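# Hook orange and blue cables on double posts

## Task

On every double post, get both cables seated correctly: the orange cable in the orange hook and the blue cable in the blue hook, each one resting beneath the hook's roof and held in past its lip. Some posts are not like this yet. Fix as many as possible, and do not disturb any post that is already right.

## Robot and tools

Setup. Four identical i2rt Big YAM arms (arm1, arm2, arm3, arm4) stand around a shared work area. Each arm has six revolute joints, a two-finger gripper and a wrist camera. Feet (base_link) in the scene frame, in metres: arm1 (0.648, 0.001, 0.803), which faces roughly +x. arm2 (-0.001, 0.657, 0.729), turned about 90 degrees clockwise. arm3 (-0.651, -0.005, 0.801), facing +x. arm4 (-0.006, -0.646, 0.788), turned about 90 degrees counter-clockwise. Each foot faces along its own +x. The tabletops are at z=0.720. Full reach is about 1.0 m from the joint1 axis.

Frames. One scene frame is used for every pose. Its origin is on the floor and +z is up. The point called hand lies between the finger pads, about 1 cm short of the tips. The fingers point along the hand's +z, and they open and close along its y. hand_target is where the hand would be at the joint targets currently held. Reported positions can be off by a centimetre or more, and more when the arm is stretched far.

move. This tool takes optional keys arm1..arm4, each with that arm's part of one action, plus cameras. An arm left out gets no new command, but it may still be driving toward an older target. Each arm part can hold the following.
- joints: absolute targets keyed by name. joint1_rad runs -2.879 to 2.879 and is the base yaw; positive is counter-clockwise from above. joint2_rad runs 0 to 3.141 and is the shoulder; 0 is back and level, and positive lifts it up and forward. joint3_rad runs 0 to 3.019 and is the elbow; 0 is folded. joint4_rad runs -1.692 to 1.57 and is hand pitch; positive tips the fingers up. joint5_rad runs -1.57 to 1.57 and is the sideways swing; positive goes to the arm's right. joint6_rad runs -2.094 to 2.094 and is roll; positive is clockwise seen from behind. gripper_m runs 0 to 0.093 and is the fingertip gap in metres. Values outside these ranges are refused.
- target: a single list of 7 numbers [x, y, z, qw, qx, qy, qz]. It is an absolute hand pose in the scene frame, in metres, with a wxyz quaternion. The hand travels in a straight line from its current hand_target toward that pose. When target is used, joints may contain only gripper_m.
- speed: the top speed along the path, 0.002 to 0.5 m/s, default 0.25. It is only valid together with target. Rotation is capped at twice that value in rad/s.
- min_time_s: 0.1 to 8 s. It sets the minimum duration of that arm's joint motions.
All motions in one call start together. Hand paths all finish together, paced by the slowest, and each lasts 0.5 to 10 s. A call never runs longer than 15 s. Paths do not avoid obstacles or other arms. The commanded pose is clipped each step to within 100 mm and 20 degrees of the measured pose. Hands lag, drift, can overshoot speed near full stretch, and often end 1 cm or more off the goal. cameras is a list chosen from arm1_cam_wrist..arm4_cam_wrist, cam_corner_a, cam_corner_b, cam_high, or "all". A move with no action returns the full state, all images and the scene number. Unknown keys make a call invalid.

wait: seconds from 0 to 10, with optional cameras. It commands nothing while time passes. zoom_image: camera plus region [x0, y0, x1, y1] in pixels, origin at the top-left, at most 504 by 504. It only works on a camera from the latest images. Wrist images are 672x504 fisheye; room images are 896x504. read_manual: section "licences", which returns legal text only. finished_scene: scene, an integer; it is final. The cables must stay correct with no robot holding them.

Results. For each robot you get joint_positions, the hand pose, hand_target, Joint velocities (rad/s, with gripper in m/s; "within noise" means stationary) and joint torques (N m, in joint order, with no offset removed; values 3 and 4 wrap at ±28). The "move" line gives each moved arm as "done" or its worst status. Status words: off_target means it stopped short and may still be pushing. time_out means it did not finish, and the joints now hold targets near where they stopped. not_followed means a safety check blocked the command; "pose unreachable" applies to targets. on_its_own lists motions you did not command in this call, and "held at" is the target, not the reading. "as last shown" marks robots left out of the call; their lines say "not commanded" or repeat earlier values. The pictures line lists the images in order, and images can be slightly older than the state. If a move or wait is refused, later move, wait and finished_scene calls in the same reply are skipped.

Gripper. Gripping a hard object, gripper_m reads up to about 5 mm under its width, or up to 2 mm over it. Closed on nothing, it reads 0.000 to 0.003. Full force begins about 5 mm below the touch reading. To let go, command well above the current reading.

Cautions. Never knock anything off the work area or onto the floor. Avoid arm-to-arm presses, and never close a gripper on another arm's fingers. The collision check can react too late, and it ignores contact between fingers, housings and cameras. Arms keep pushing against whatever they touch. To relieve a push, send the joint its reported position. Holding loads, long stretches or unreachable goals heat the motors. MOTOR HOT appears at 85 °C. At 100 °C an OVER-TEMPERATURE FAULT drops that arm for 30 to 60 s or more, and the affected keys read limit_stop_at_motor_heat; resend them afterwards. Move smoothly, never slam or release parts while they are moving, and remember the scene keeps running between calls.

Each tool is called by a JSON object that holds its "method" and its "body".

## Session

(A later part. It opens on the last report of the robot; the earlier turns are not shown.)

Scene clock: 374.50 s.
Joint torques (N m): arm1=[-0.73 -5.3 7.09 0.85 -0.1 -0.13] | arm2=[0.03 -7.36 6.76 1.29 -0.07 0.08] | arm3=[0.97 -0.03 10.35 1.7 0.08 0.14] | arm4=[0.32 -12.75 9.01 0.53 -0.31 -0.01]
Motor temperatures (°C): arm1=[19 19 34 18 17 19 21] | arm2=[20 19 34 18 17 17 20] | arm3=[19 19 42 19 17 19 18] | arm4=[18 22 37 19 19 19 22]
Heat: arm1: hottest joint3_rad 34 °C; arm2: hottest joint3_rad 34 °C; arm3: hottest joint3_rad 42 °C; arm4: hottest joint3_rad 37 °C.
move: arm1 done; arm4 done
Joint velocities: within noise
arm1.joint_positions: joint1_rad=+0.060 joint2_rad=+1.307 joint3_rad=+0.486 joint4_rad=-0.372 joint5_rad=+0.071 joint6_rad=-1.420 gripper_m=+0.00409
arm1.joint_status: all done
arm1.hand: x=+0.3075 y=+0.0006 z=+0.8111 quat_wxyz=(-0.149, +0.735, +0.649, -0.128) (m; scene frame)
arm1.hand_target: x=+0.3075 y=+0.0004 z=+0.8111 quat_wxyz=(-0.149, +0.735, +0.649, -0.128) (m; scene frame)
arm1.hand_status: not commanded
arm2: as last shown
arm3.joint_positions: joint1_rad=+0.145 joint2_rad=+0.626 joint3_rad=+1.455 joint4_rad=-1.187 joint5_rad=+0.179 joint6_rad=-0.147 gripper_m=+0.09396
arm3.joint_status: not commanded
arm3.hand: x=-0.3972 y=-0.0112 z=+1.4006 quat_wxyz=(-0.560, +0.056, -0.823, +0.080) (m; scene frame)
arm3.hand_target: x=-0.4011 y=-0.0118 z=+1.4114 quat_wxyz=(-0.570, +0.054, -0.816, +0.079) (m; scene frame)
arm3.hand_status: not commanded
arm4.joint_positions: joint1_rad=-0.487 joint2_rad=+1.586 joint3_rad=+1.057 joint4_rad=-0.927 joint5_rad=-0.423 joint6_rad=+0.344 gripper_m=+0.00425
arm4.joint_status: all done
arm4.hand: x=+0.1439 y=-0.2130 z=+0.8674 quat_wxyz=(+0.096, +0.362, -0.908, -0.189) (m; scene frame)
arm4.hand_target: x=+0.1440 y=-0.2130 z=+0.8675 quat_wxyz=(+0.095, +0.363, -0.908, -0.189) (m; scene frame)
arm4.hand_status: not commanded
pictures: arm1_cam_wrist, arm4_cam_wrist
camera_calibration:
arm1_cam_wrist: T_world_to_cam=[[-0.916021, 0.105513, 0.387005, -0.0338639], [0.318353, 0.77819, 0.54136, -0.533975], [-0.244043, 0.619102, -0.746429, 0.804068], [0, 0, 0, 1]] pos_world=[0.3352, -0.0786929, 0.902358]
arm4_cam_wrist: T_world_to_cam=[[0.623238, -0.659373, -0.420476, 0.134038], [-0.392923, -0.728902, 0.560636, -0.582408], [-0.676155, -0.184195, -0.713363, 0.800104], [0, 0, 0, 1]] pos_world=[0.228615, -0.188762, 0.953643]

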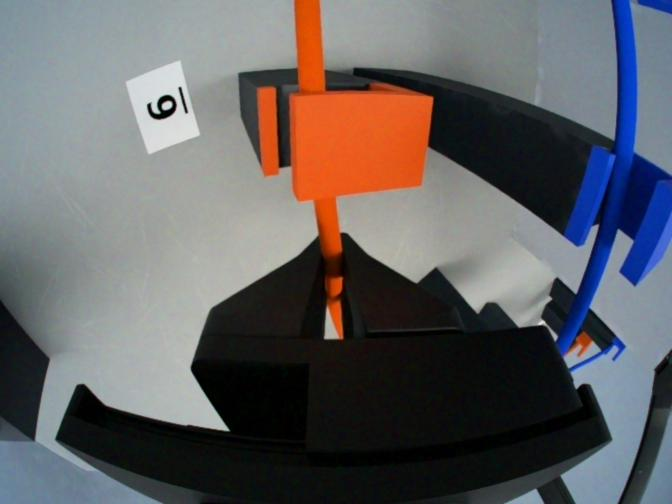

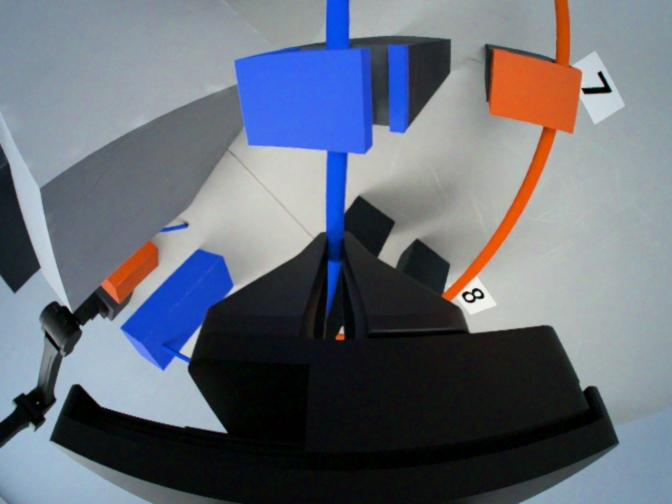

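{"method": "move", "body": {"arm1": {"joints": {"gripper_m": 0.04}}, "arm4": {"joints": {"gripper_m": 0.04}}, "cameras": ["arm1_cam_wrist", "arm4_cam_wrist", "arm2_cam_wrist", "cam_corner_a", "cam_corner_b"]}}

Scene clock: 379.30 s.
Joint torques (N m): arm1=[-0.73 -5.25 7.1 0.85 -0.1 -0.13] | arm2=[0.03 -7.41 6.78 1.26 -0.07 0.08] | arm3=[0.91 -0.03 10.32 1.7 0.08 0.13] | arm4=[0.32 -12.81 8.99 0.54 -0.3 0]
Motor temperatures (°C): arm1=[19 19 34 18 17 19 21] | arm2=[20 19 34 18 17 17 20] | arm3=[19 19 42 19 17 19 18] | arm4=[18 22 37 19 19 19 22]
Heat: arm1: hottest joint3_rad 34 °C; arm2: hottest joint3_rad 34 °C; arm3: hottest joint3_rad 42 °C; arm4: hottest joint3_rad 37 °C.
move: arm1 done; arm4 done
Joint velocities: within noise
arm1.joint_positions: joint1_rad=+0.060 joint2_rad=+1.307 joint3_rad=+0.486 joint4_rad=-0.372 joint5_rad=+0.071 joint6_rad=-1.420 gripper_m=+0.03988
arm1.joint_status: all done
arm1.hand: x=+0.3075 y=+0.0006 z=+0.8111 quat_wxyz=(-0.149, +0.735, +0.649, -0.128) (m; scene frame)
arm1.hand_target: x=+0.3075 y=+0.0004 z=+0.8111 quat_wxyz=(-0.149, +0.735, +0.649, -0.128) (m; scene frame)
arm1.hand_status: not commanded
arm2, arm3: as last shown
arm4.joint_positions: joint1_rad=-0.487 joint2_rad=+1.586 joint3_rad=+1.057 joint4_rad=-0.927 joint5_rad=-0.423 joint6_rad=+0.344 gripper_m=+0.03984
arm4.joint_status: all done
arm4.hand: x=+0.1439 y=-0.2130 z=+0.8674 quat_wxyz=(+0.096, +0.362, -0.908, -0.189) (m; scene frame)
arm4.hand_target: x=+0.1440 y=-0.2130 z=+0.8675 quat_wxyz=(+0.095, +0.363, -0.908, -0.189) (m; scene frame)
arm4.hand_status: not commanded
pictures: arm1_cam_wrist, arm2_cam_wrist, arm4_cam_wrist, cam_corner_a, cam_corner_b
camera_calibration:
arm1_cam_wrist: T_world_to_cam=[[-0.916021, 0.105513, 0.387005, -0.0338639], [0.318353, 0.77819, 0.54136, -0.533975], [-0.244043, 0.619102, -0.746429, 0.804068], [0, 0, 0, 1]] pos_world=[0.3352, -0.0786929, 0.902358]
arm2_cam_wrist: T_world_to_cam=[[-0.591979, 0.68556, -0.423755, 0.00406224], [0.468274, 0.720499, 0.511469, -0.532606], [0.655958, 0.104345, -0.74755, 0.78], [0, 0, 0, 1]] pos_world=[-0.259837, 0.299568, 0.857222]
arm4_cam_wrist: T_world_to_cam=[[0.623238, -0.659373, -0.420476, 0.134038], [-0.392923, -0.728902, 0.560636, -0.582408], [-0.676155, -0.184195, -0.713363, 0.800104], [0, 0, 0, 1]] pos_world=[0.228615, -0.188762, 0.953643]

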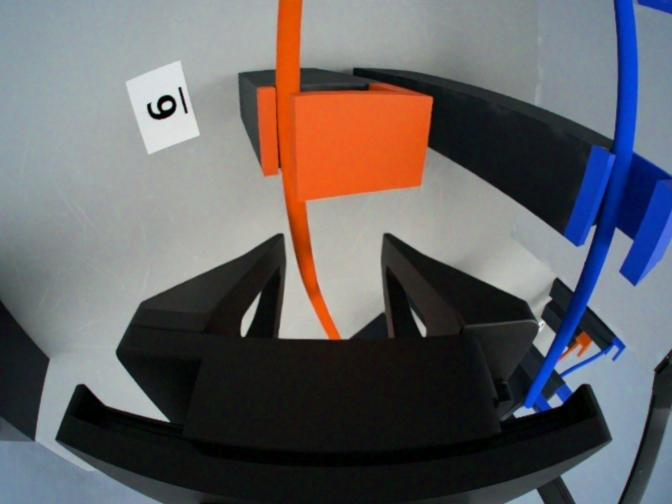

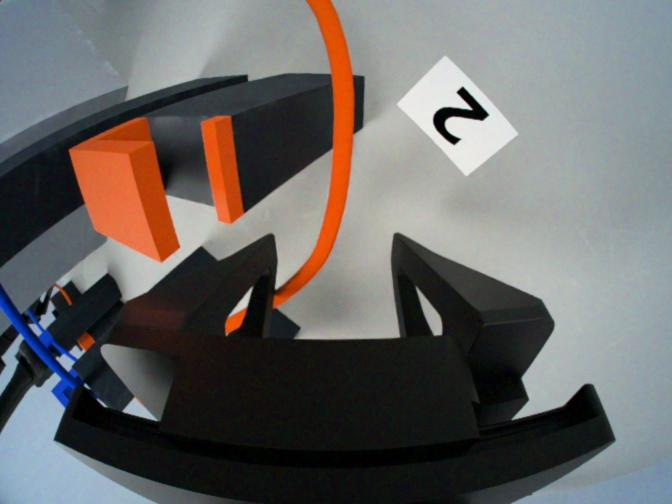

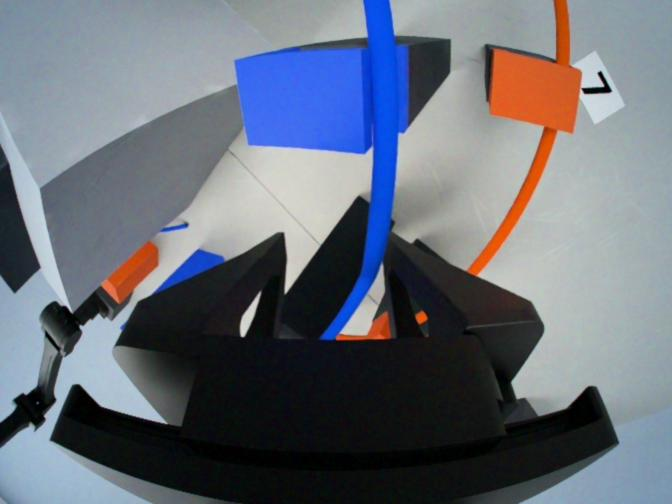

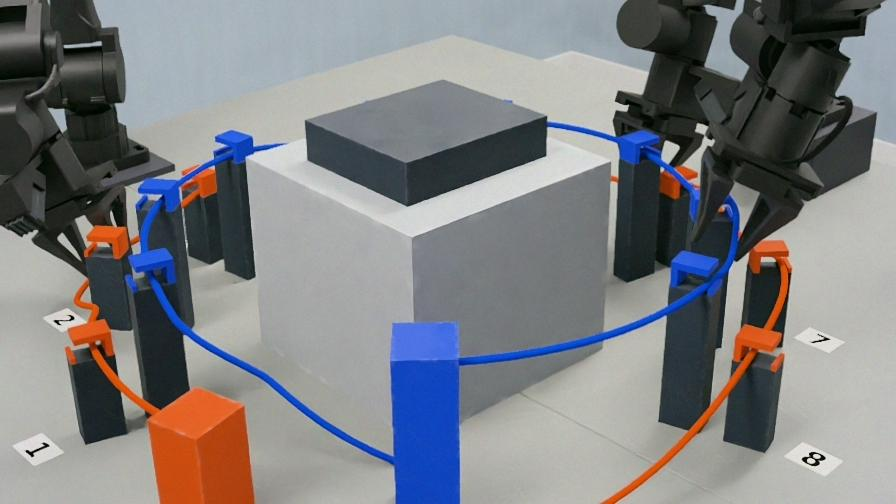

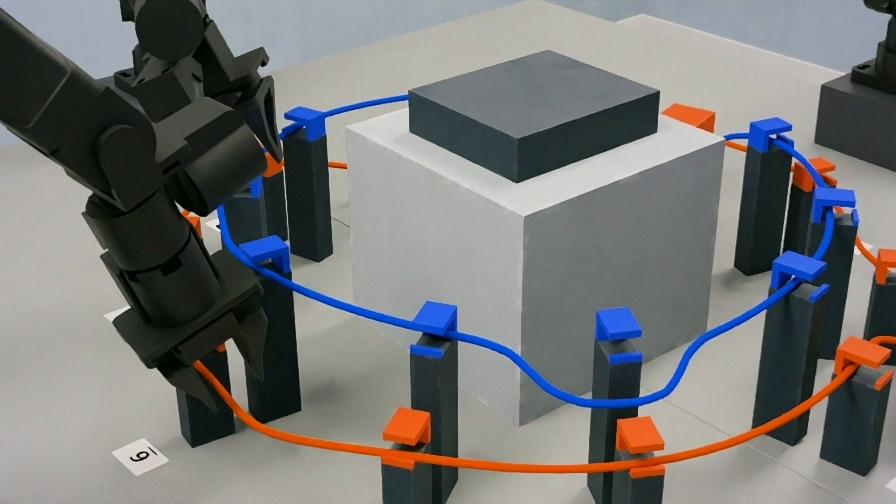

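{"method": "zoom_image", "body": {"camera": "arm4_cam_wrist", "region": [220, 20, 460, 260]}}

{"method": "zoom_image", "body": {"camera": "arm1_cam_wrist", "region": [210, 20, 450, 260]}}

{"method": "zoom_image", "body": {"camera": "cam_corner_a", "region": [610, 120, 820, 380]}}

{"method": "zoom_image", "body": {"camera": "cam_corner_b", "region": [150, 150, 320, 420]}}

{"method": "zoom_image", "body": {"camera": "cam_corner_b", "region": [340, 380, 520, 504]}}

Scaled by 2.100 from the camera's 672x504 image, which has a finer 960x720 frame.

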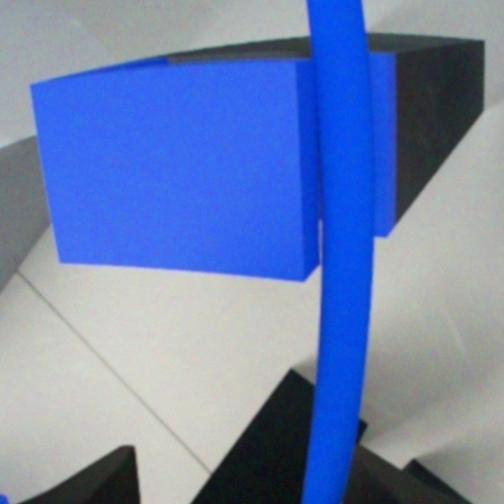

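Scaled by 2.100 from the camera's 672x504 image, which has a finer 960x720 frame.

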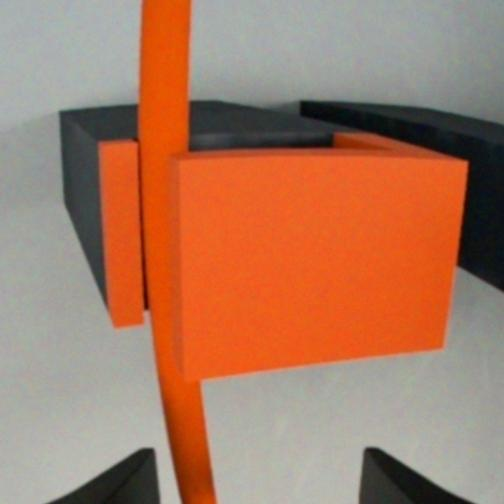

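Scaled by 1.938 from the camera's 896x504 image, which has a finer 1280x720 frame.

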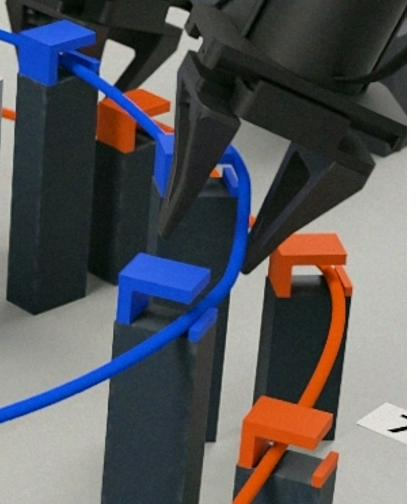

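Scaled by 1.867 from the camera's 896x504 image, which has a finer 1280x720 frame.

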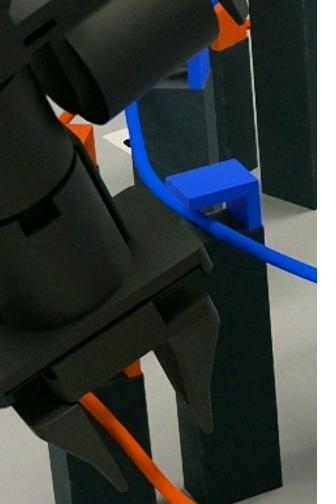

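Scaled by 2.800 from the camera's 896x504 image, which has a finer 1280x720 frame.

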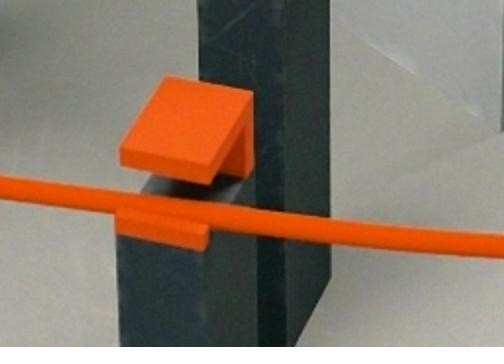

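{"method": "zoom_image", "body": {"camera": "arm2_cam_wrist", "region": [240, 100, 440, 340]}}

{"method": "zoom_image", "body": {"camera": "cam_corner_a", "region": [30, 190, 150, 350]}}

Scaled by 2.100 from the camera's 672x504 image, which has a finer 960x720 frame.

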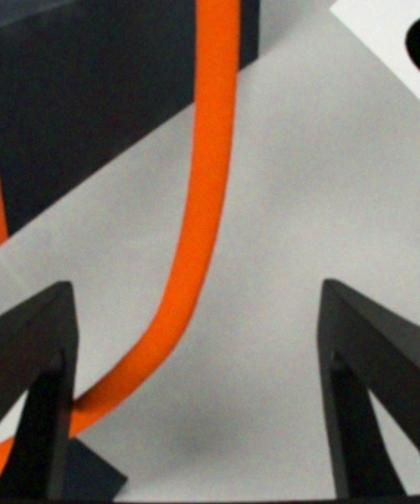

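Scaled by 3.150 from the camera's 896x504 image, which has a finer 1280x720 frame.

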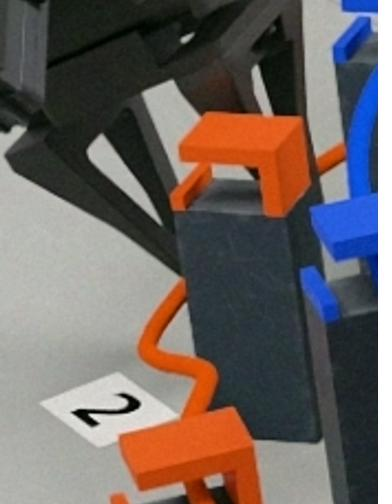

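{"method": "move", "body": {"arm2": {"joints": {"gripper_m": 0.004}}, "arm1": {"joints": {"gripper_m": 0.05}}, "arm4": {"joints": {"gripper_m": 0.055}}, "cameras": ["arm2_cam_wrist", "arm4_cam_wrist", "cam_corner_a"]}}

{"method": "move", "body": {"arm1": {"target": [0.3494, -0.0045, 0.92, 0.1621, -0.7312, -0.6469, 0.1434], "speed": 0.15}, "arm4": {"target": [0.185, -0.249, 0.98, 0.0811, 0.3657, -0.9052, -0.2007], "speed": 0.15}, "cameras": ["arm1_cam_wrist", "arm2_cam_wrist", "arm4_cam_wrist", "cam_corner_a", "cam_corner_b"]}}

Scene clock: 402.27 s.
Joint torques (N m): arm1=[-0.73 -5.19 7.09 0.85 -0.1 -0.13] | arm2=[-0.09 -7.24 6.9 1.32 -0.11 0.03] | arm3=[0.97 -0.15 10.36 1.73 0.07 0.13] | arm4=[0.56 -12.92 8.94 0.5 -0.3 0.01]
Motor temperatures (°C): arm1=[19 19 32 18 17 19 21] | arm2=[20 19 33 18 17 17 20] | arm3=[19 19 42 19 17 19 18] | arm4=[18 22 35 19 19 19 22]
Heat: arm1: hottest joint3_rad 32 °C; arm2: hottest joint3_rad 33 °C; arm3: hottest joint3_rad 42 °C; arm4: hottest joint3_rad 35 °C.
move: arm1 done; arm2 done; arm4 done
Joint velocities: within noise
arm1.joint_positions: joint1_rad=+0.060 joint2_rad=+1.307 joint3_rad=+0.486 joint4_rad=-0.372 joint5_rad=+0.071 joint6_rad=-1.420 gripper_m=+0.04991
arm1.joint_status: all done
arm1.hand: x=+0.3075 y=+0.0006 z=+0.8111 quat_wxyz=(-0.149, +0.735, +0.649, -0.128) (m; scene frame)
arm1.hand_target: x=+0.3075 y=+0.0004 z=+0.8111 quat_wxyz=(-0.149, +0.735, +0.649, -0.128) (m; scene frame)
arm1.hand_status: not commanded
arm2.joint_positions: joint1_rad=-0.615 joint2_rad=+1.492 joint3_rad=+0.793 joint4_rad=-0.758 joint5_rad=-0.411 joint6_rad=+0.264 gripper_m=+0.00512
arm2.joint_status: all done
arm2.hand: x=-0.1734 y=+0.3128 z=+0.7665 quat_wxyz=(-0.206, -0.919, -0.328, -0.071) (m; scene frame)
arm2.hand_target: x=-0.1710 y=+0.3106 z=+0.7621 quat_wxyz=(-0.204, -0.919, -0.330, -0.073) (m; scene frame)
arm2.hand_status: not commanded
arm3: as last shown
arm4.joint_positions: joint1_rad=-0.487 joint2_rad=+1.586 joint3_rad=+1.057 joint4_rad=-0.927 joint5_rad=-0.423 joint6_rad=+0.344 gripper_m=+0.05488
arm4.joint_status: all done
arm4.hand: x=+0.1439 y=-0.2130 z=+0.8674 quat_wxyz=(+0.096, +0.362, -0.908, -0.189) (m; scene frame)
arm4.hand_target: x=+0.1440 y=-0.2130 z=+0.8675 quat_wxyz=(+0.095, +0.363, -0.908, -0.189) (m; scene frame)
arm4.hand_status: not commanded
pictures: arm2_cam_wrist, arm4_cam_wrist, cam_corner_a
camera_calibration:
arm2_cam_wrist: T_world_to_cam=[[-0.589088, 0.688731, -0.42264, 0.00228781], [0.47028, 0.717532, 0.513794, -0.53337], [0.657124, 0.103911, -0.746586, 0.779169], [0, 0, 0, 1]] pos_world=[-0.259829, 0.30017, 0.856727]
arm4_cam_wrist: T_world_to_cam=[[0.623238, -0.659373, -0.420476, 0.134038], [-0.392923, -0.728902, 0.560636, -0.582408], [-0.676155, -0.184195, -0.713363, 0.800104], [0, 0, 0, 1]] pos_world=[0.228615, -0.188762, 0.953643]

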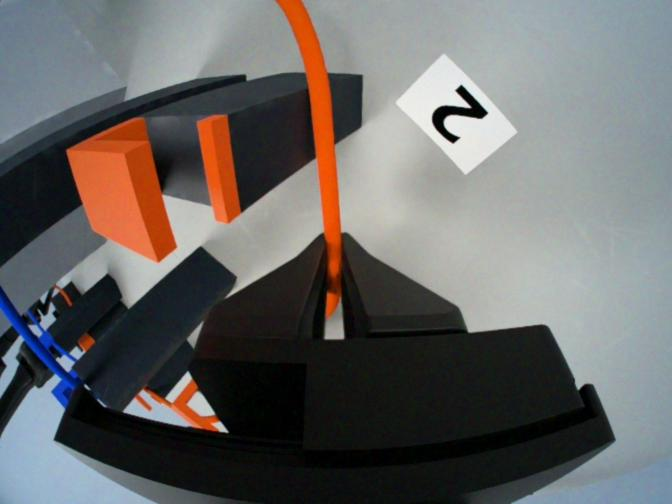

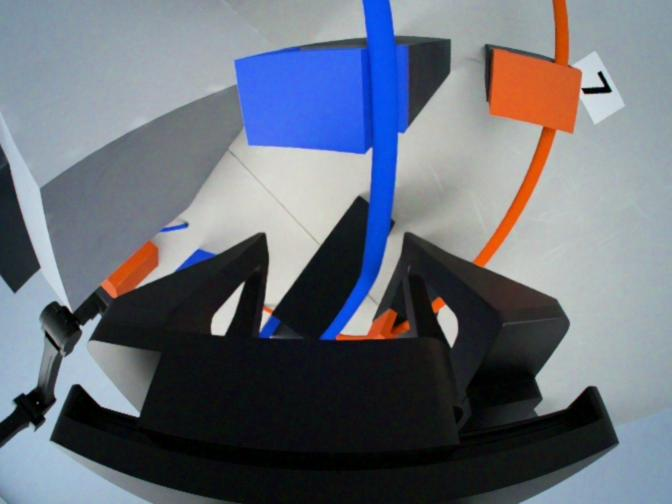

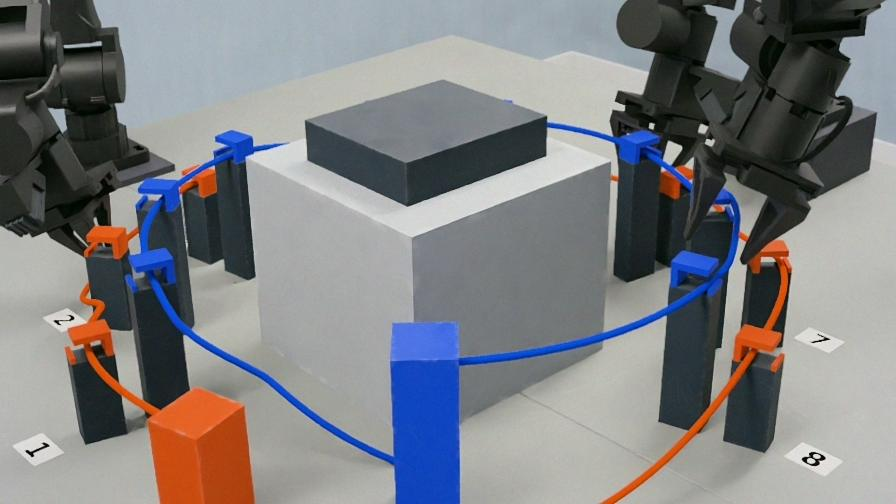

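Scene clock: 403.93 s.
Joint torques (N m): arm1=[-0.09 -2.73 13.24 0.36 0.08 -0.02] | arm2=[-0.15 -7.3 6.83 1.26 -0.11 0.02] | arm3=[0.97 -0.03 10.33 1.73 0.08 0.13] | arm4=[-0.56 -11.63 14.06 0.12 -0.46 -0.13]
Motor temperatures (°C): arm1=[19 19 32 18 17 19 21] | arm2=[20 19 33 18 17 17 20] | arm3=[19 19 42 19 17 19 18] | arm4=[18 22 35 19 19 19 21]
Heat: arm1: hottest joint3_rad 32 °C; arm2: hottest joint3_rad 33 °C; arm3: hottest joint3_rad 42 °C; arm4: hottest joint3_rad 35 °C.
move: arm1 off_target; arm4 off_target
Joint velocities: within noise
arm1.joint_positions: joint1_rad=+0.082 joint2_rad=+0.907 joint3_rad=+0.511 joint4_rad=-0.793 joint5_rad=+0.079 joint6_rad=-1.409 gripper_m=+0.04992
arm1.joint_status: not commanded
arm1.hand: x=+0.3623 y=-0.0019 z=+0.9000 quat_wxyz=(-0.151, +0.732, +0.652, -0.129) (m; scene frame)
arm1.hand_target: x=+0.3499 y=-0.0044 z=+0.9196 quat_wxyz=(-0.162, +0.731, +0.647, -0.143) (m; scene frame)
arm1.hand_status: off_target (0.024 m and 2.1 deg from the pose sent, 0.117 m and 2.4 deg at the start)
arm2, arm3: as last shown
arm2.joint_positions: joint1_rad=-0.615 joint2_rad=+1.492 joint3_rad=+0.793 joint4_rad=-0.758 joint5_rad=-0.411 joint6_rad=+0.264 gripper_m=+0.00500
arm4.joint_positions: joint1_rad=-0.605 joint2_rad=+1.440 joint3_rad=+1.153 joint4_rad=-1.236 joint5_rad=-0.434 joint6_rad=+0.217 gripper_m=+0.05489
arm4.joint_status: not commanded
arm4.hand: x=+0.1725 y=-0.2600 z=+0.9593 quat_wxyz=(+0.101, +0.360, -0.909, -0.186) (m; scene frame)
arm4.hand_target: x=+0.1845 y=-0.2499 z=+0.9801 quat_wxyz=(+0.081, +0.366, -0.905, -0.201) (m; scene frame)
arm4.hand_status: off_target (0.027 m and 2.9 deg from the pose sent, 0.125 m and 2.2 deg at the start)
pictures: arm1_cam_wrist, arm2_cam_wrist, arm4_cam_wrist, cam_corner_a, cam_corner_b
camera_calibration:
arm1_cam_wrist: T_world_to_cam=[[-0.914939, 0.0969452, 0.391776, -0.0224986], [0.314681, 0.779179, 0.542085, -0.596856], [-0.252711, 0.619259, -0.743408, 0.885792], [0, 0, 0, 1]] pos_world=[0.391083, -0.0812963, 0.990866]
arm2_cam_wrist: T_world_to_cam=[[-0.589088, 0.688731, -0.42264, 0.00228781], [0.47028, 0.717532, 0.513794, -0.53337], [0.657124, 0.103911, -0.746586, 0.779169], [0, 0, 0, 1]] pos_world=[-0.259829, 0.30017, 0.856727]
arm4_cam_wrist: T_world_to_cam=[[0.617559, -0.665762, -0.418787, 0.121488], [-0.390743, -0.721793, 0.571258, -0.66561], [-0.682599, -0.189147, -0.705891, 0.869044], [0, 0, 0, 1]] pos_world=[0.2581, -0.235173, 1.04456]

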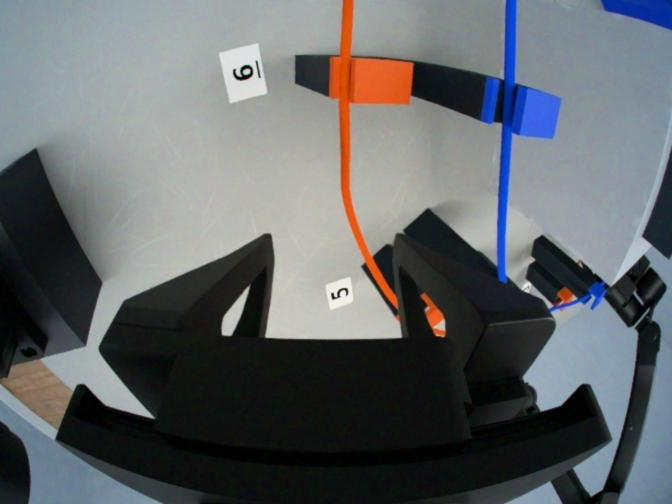

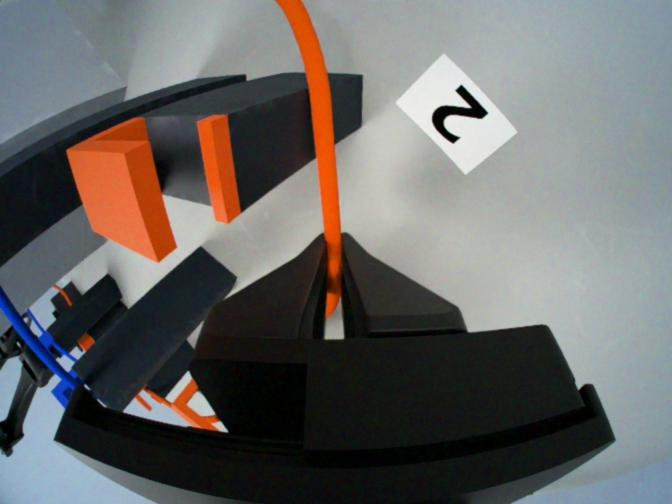

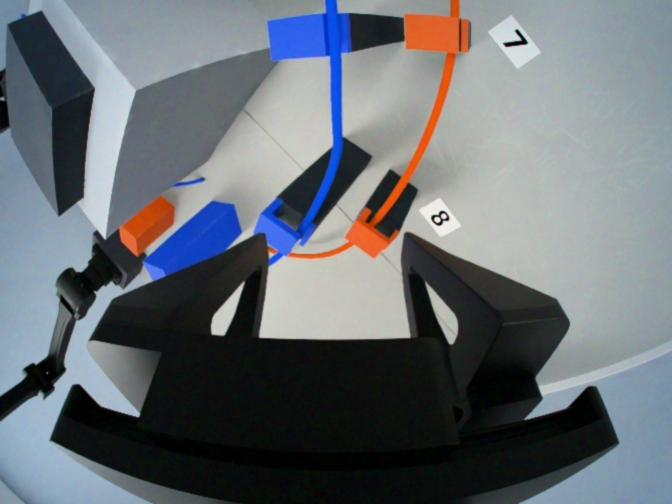

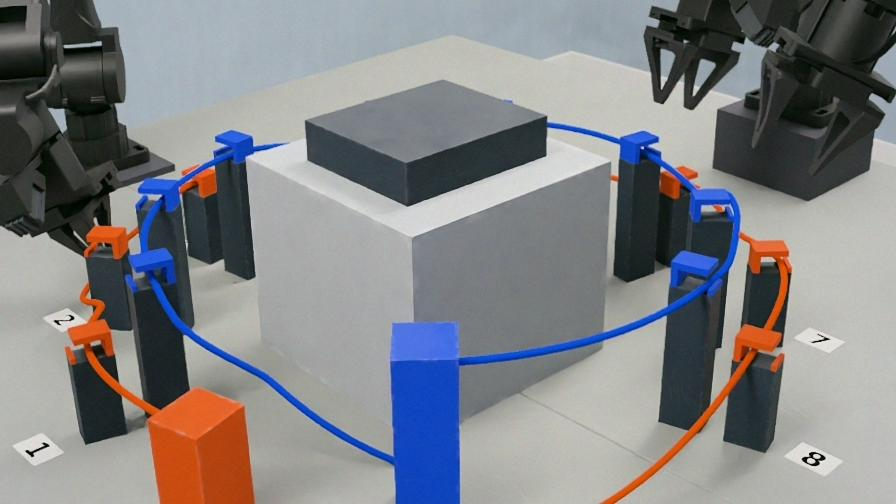

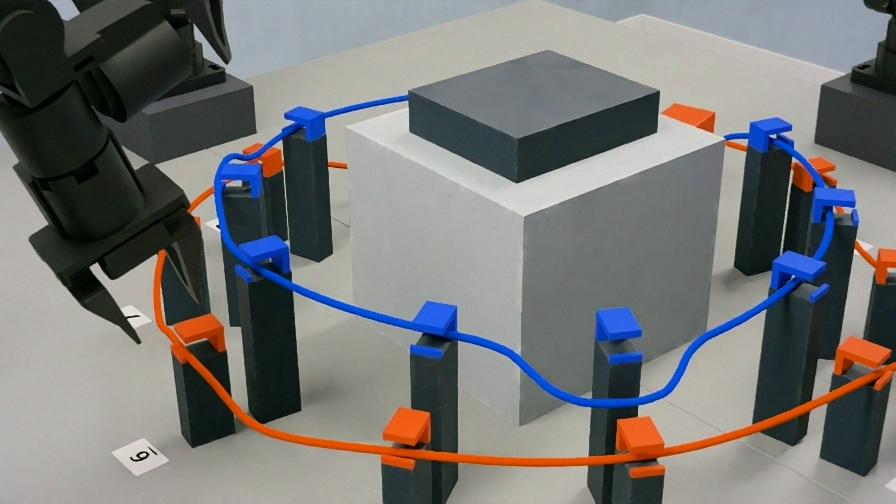

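{"method": "zoom_image", "body": {"camera": "cam_corner_a", "region": [630, 130, 820, 330]}}

{"method": "zoom_image", "body": {"camera": "cam_corner_b", "region": [150, 280, 300, 430]}}

{"method": "zoom_image", "body": {"camera": "cam_corner_b", "region": [150, 90, 350, 290]}}

{"method": "zoom_image", "body": {"camera": "arm1_cam_wrist", "region": [280, 20, 440, 180]}}

{"method": "zoom_image", "body": {"camera": "arm4_cam_wrist", "region": [240, 0, 500, 270]}}

{"method": "zoom_image", "body": {"camera": "cam_corner_b", "region": [790, 310, 896, 420]}}

Scaled by 2.520 from the camera's 896x504 image, which has a finer 1280x720 frame.

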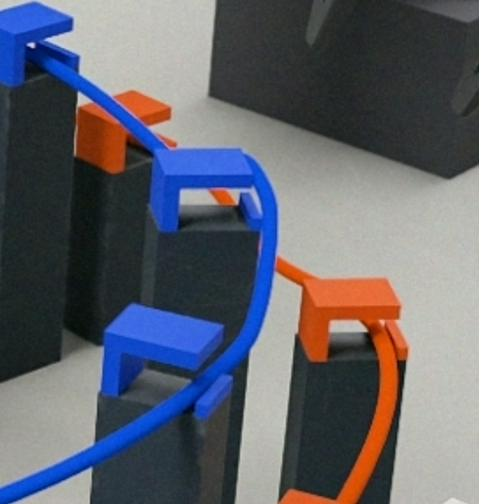

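Scaled by 3.360 from the camera's 896x504 image, which has a finer 1280x720 frame.

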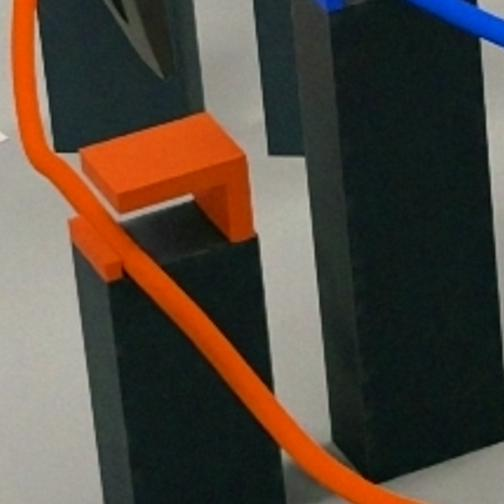

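Scaled by 2.520 from the camera's 896x504 image, which has a finer 1280x720 frame.

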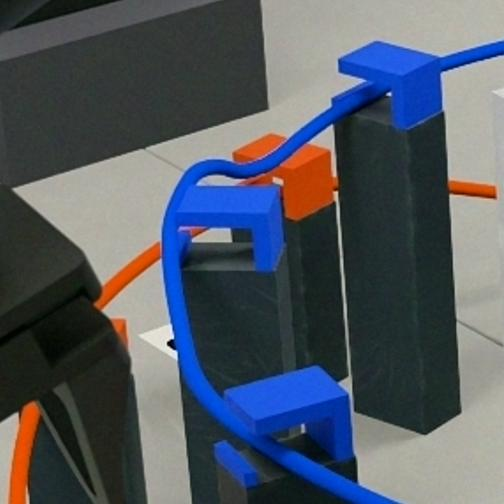

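Scaled by 3.150 from the camera's 672x504 image, which has a finer 960x720 frame.

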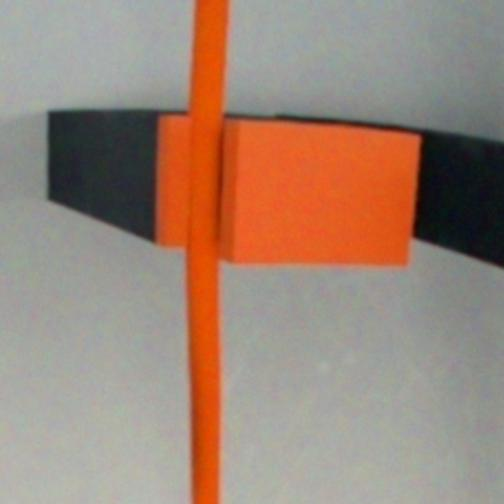

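Scaled by 1.867 from the camera's 672x504 image, which has a finer 960x720 frame.

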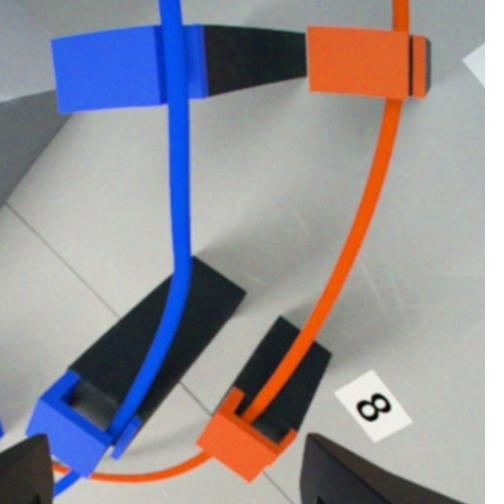

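Scaled by 4.582 from the camera's 896x504 image, which has a finer 1280x720 frame.

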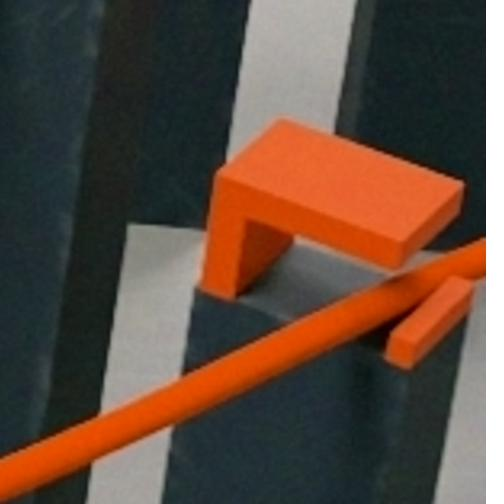

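{"method": "move", "body": {"arm2": {"target": [-0.174, 0.332, 0.825, 0.2037, 0.9189, 0.3299, 0.0731], "speed": 0.1}, "cameras": ["arm2_cam_wrist", "cam_corner_a", "cam_corner_b"]}}

Scene clock: 428.77 s.
Joint torques (N m): arm1=[-0.15 -2.73 13.24 0.34 0.08 -0.02] | arm2=[-1.55 -7.36 9.2 -0.1 -0.28 -0.07] | arm3=[0.91 -0.15 10.32 1.72 0.08 0.13] | arm4=[-0.44 -11.58 14.09 0.12 -0.47 -0.15]
Motor temperatures (°C): arm1=[19 19 33 18 17 19 20] | arm2=[20 19 32 18 17 17 21] | arm3=[19 19 42 19 17 19 18] | arm4=[18 22 37 19 19 19 21]
Heat: arm1: hottest joint3_rad 33 °C; arm2: hottest joint3_rad 32 °C; arm3: hottest joint3_rad 42 °C; arm4: hottest joint3_rad 37 °C.
move: arm2 done
Joint velocities: within noise
arm1, arm3, arm4: as last shown
arm1.hand_target: x=+0.3499 y=-0.0044 z=+0.9197 quat_wxyz=(-0.162, +0.731, +0.647, -0.144) (m; scene frame)
arm2.joint_positions: joint1_rad=-0.636 joint2_rad=+1.358 joint3_rad=+0.820 joint4_rad=-0.932 joint5_rad=-0.411 joint6_rad=+0.231 gripper_m=+0.00500
arm2.joint_status: not commanded
arm2.hand: x=-0.1695 y=+0.3318 z=+0.8176 quat_wxyz=(-0.205, -0.918, -0.332, -0.071) (m; scene frame)
arm2.hand_target: x=-0.1739 y=+0.3319 z=+0.8249 quat_wxyz=(-0.204, -0.919, -0.330, -0.073) (m; scene frame)
arm2.hand_status: done (0.009 m and 0.4 deg from the pose sent, 0.062 m and 0.4 deg at the start)
pictures: arm2_cam_wrist, cam_corner_a, cam_corner_b
camera_calibration:
arm2_cam_wrist: T_world_to_cam=[[-0.596468, 0.683693, -0.420465, 0.0117296], [0.464834, 0.721307, 0.513465, -0.576969], [0.654336, 0.110819, -0.74804, 0.811113], [0, 0, 0, 1]] pos_world=[-0.25555, 0.318265, 0.90793]

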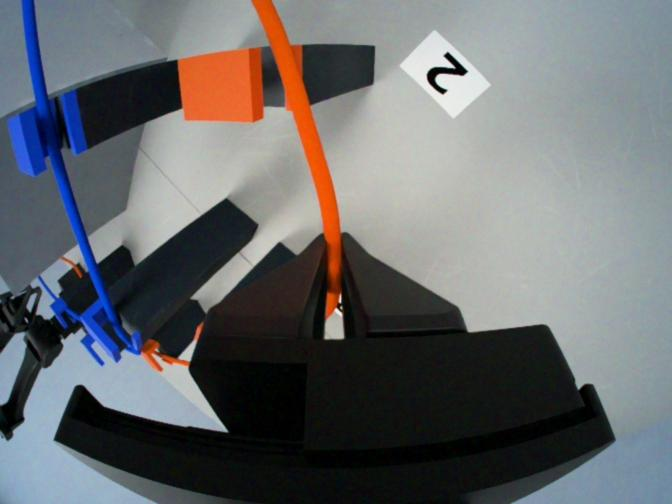

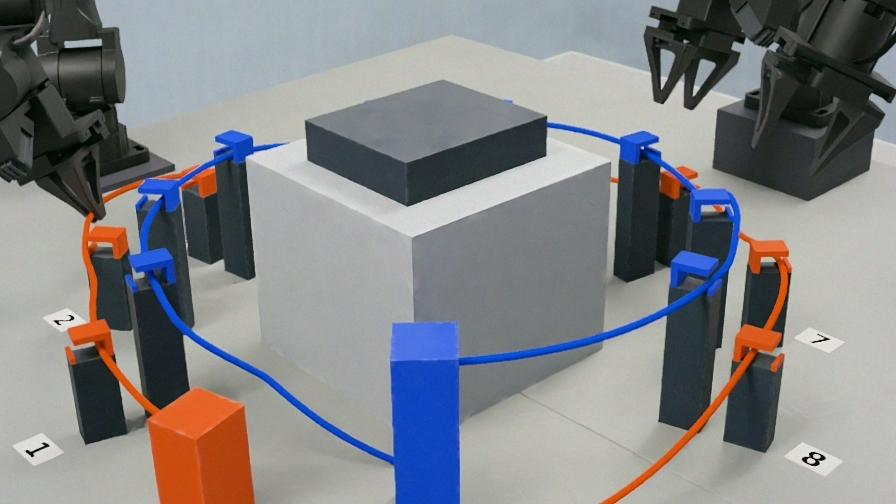

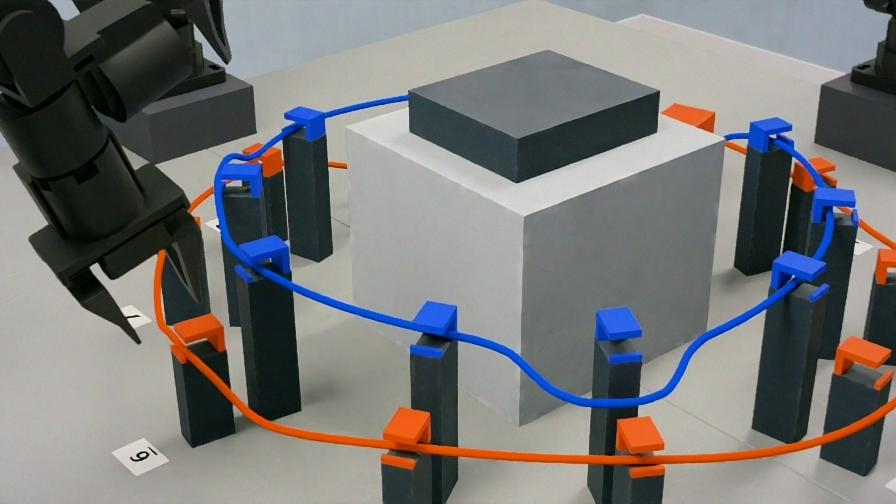

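{"method": "zoom_image", "body": {"camera": "cam_corner_b", "region": [780, 300, 896, 440]}}

{"method": "zoom_image", "body": {"camera": "cam_corner_a", "region": [60, 120, 290, 350]}}

{"method": "zoom_image", "body": {"camera": "cam_corner_b", "region": [560, 400, 720, 504]}}

{"method": "zoom_image", "body": {"camera": "cam_corner_b", "region": [370, 390, 500, 504]}}

{"method": "zoom_image", "body": {"camera": "arm2_cam_wrist", "region": [140, 0, 400, 260]}}

Scaled by 3.600 from the camera's 896x504 image, which has a finer 1280x720 frame.

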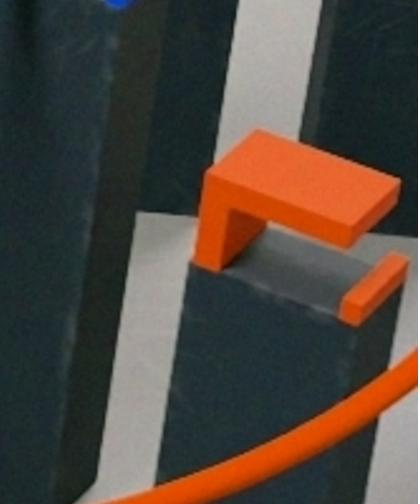

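Scaled by 2.191 from the camera's 896x504 image, which has a finer 1280x720 frame.

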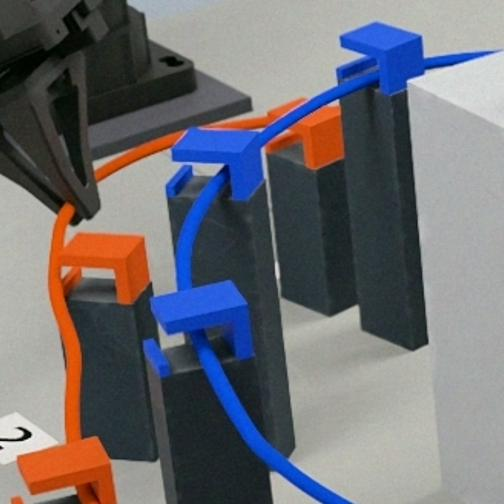

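Scaled by 3.150 from the camera's 896x504 image, which has a finer 1280x720 frame.

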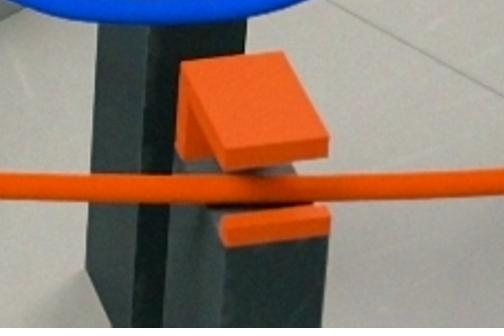

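Scaled by 3.877 from the camera's 896x504 image, which has a finer 1280x720 frame.

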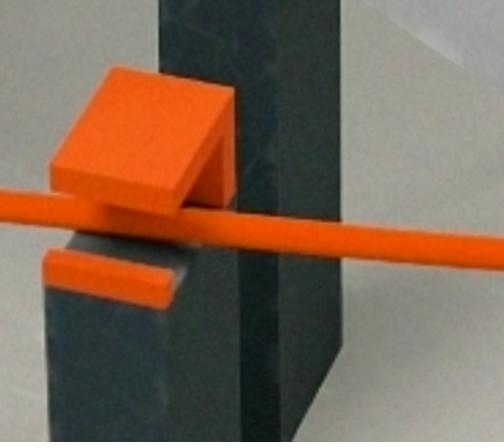

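Scaled by 1.938 from the camera's 672x504 image, which has a finer 960x720 frame.

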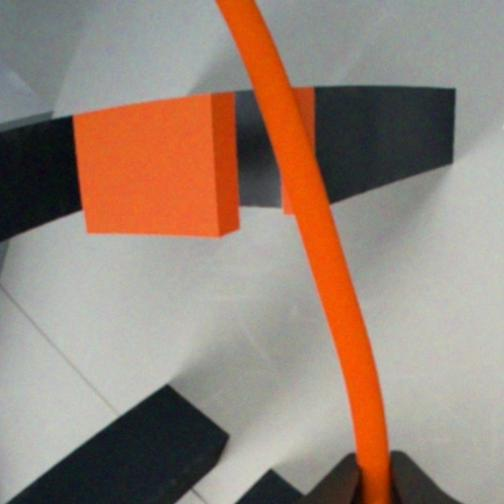

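{"method": "move", "body": {"arm2": {"target": [-0.145, 0.29, 0.819, 0.2037, 0.9189, 0.3299, 0.0731], "speed": 0.06}, "cameras": ["arm2_cam_wrist", "cam_corner_a", "cam_corner_b"]}}

Scene clock: 455.73 s.
Joint torques (N m): arm1=[-0.15 -2.73 13.26 0.32 0.08 -0.02] | arm2=[-0.03 -6.59 10.5 1.18 -0.11 0.06] | arm3=[0.97 -0.09 10.35 1.73 0.08 0.13] | arm4=[-0.38 -11.63 14.11 0.06 -0.47 -0.13]
Motor temperatures (°C): arm1=[19 18 34 18 17 19 20] | arm2=[20 20 33 18 17 17 22] | arm3=[19 19 43 19 17 19 18] | arm4=[18 21 38 19 19 19 21]
Heat: arm1: hottest joint3_rad 34 °C; arm2: hottest joint3_rad 33 °C; arm3: hottest joint3_rad 43 °C; arm4: hottest joint3_rad 38 °C.
move: arm2 off_target
Joint velocities: within noise
arm1, arm3, arm4: as last shown
arm2.joint_positions: joint1_rad=-0.522 joint2_rad=+1.388 joint3_rad=+0.824 joint4_rad=-0.890 joint5_rad=-0.399 joint6_rad=+0.361 gripper_m=+0.00500
arm2.joint_status: not commanded
arm2.hand: x=-0.1383 y=+0.3071 z=+0.8096 quat_wxyz=(-0.195, -0.921, -0.326, -0.085) (m; scene frame)
arm2.hand_target: x=-0.1446 y=+0.2906 z=+0.8193 quat_wxyz=(-0.204, -0.919, -0.330, -0.073) (m; scene frame)
arm2.hand_status: off_target (0.021 m and 1.7 deg from the pose sent, 0.049 m and 0.4 deg at the start)
pictures: arm2_cam_wrist, cam_corner_a, cam_corner_b
camera_calibration:
arm2_cam_wrist: T_world_to_cam=[[-0.584009, 0.698865, -0.412942, 0.0348502], [0.458069, 0.703702, 0.543117, -0.589033], [0.670154, 0.128029, -0.731097, 0.770726], [0, 0, 0, 1]] pos_world=[-0.226334, 0.291473, 0.897781]

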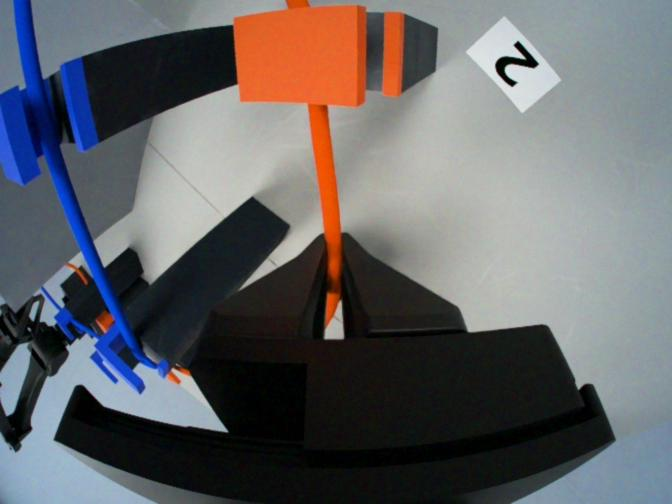

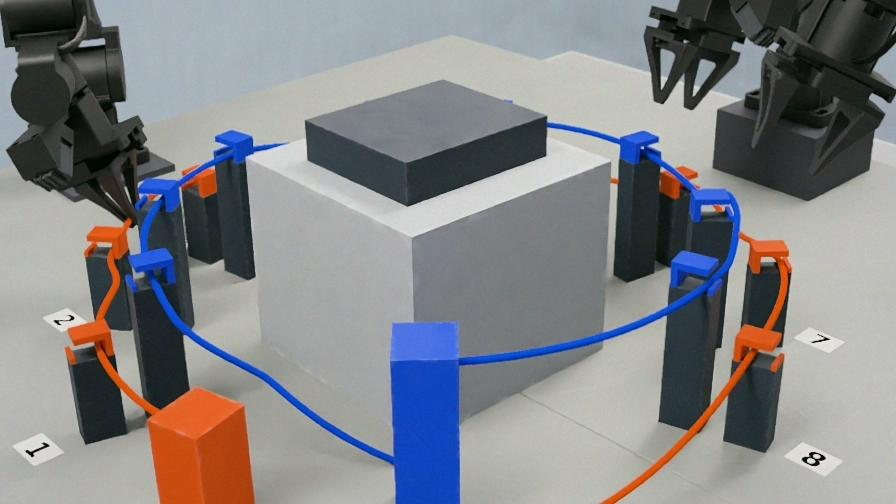

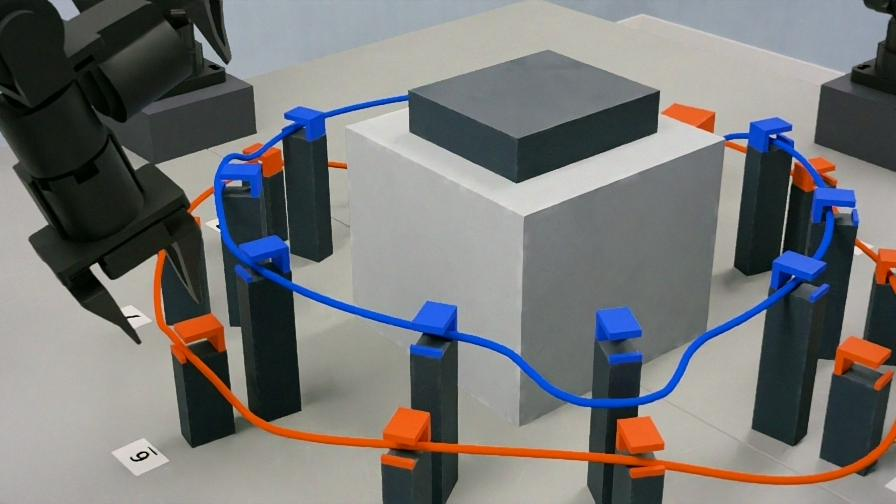

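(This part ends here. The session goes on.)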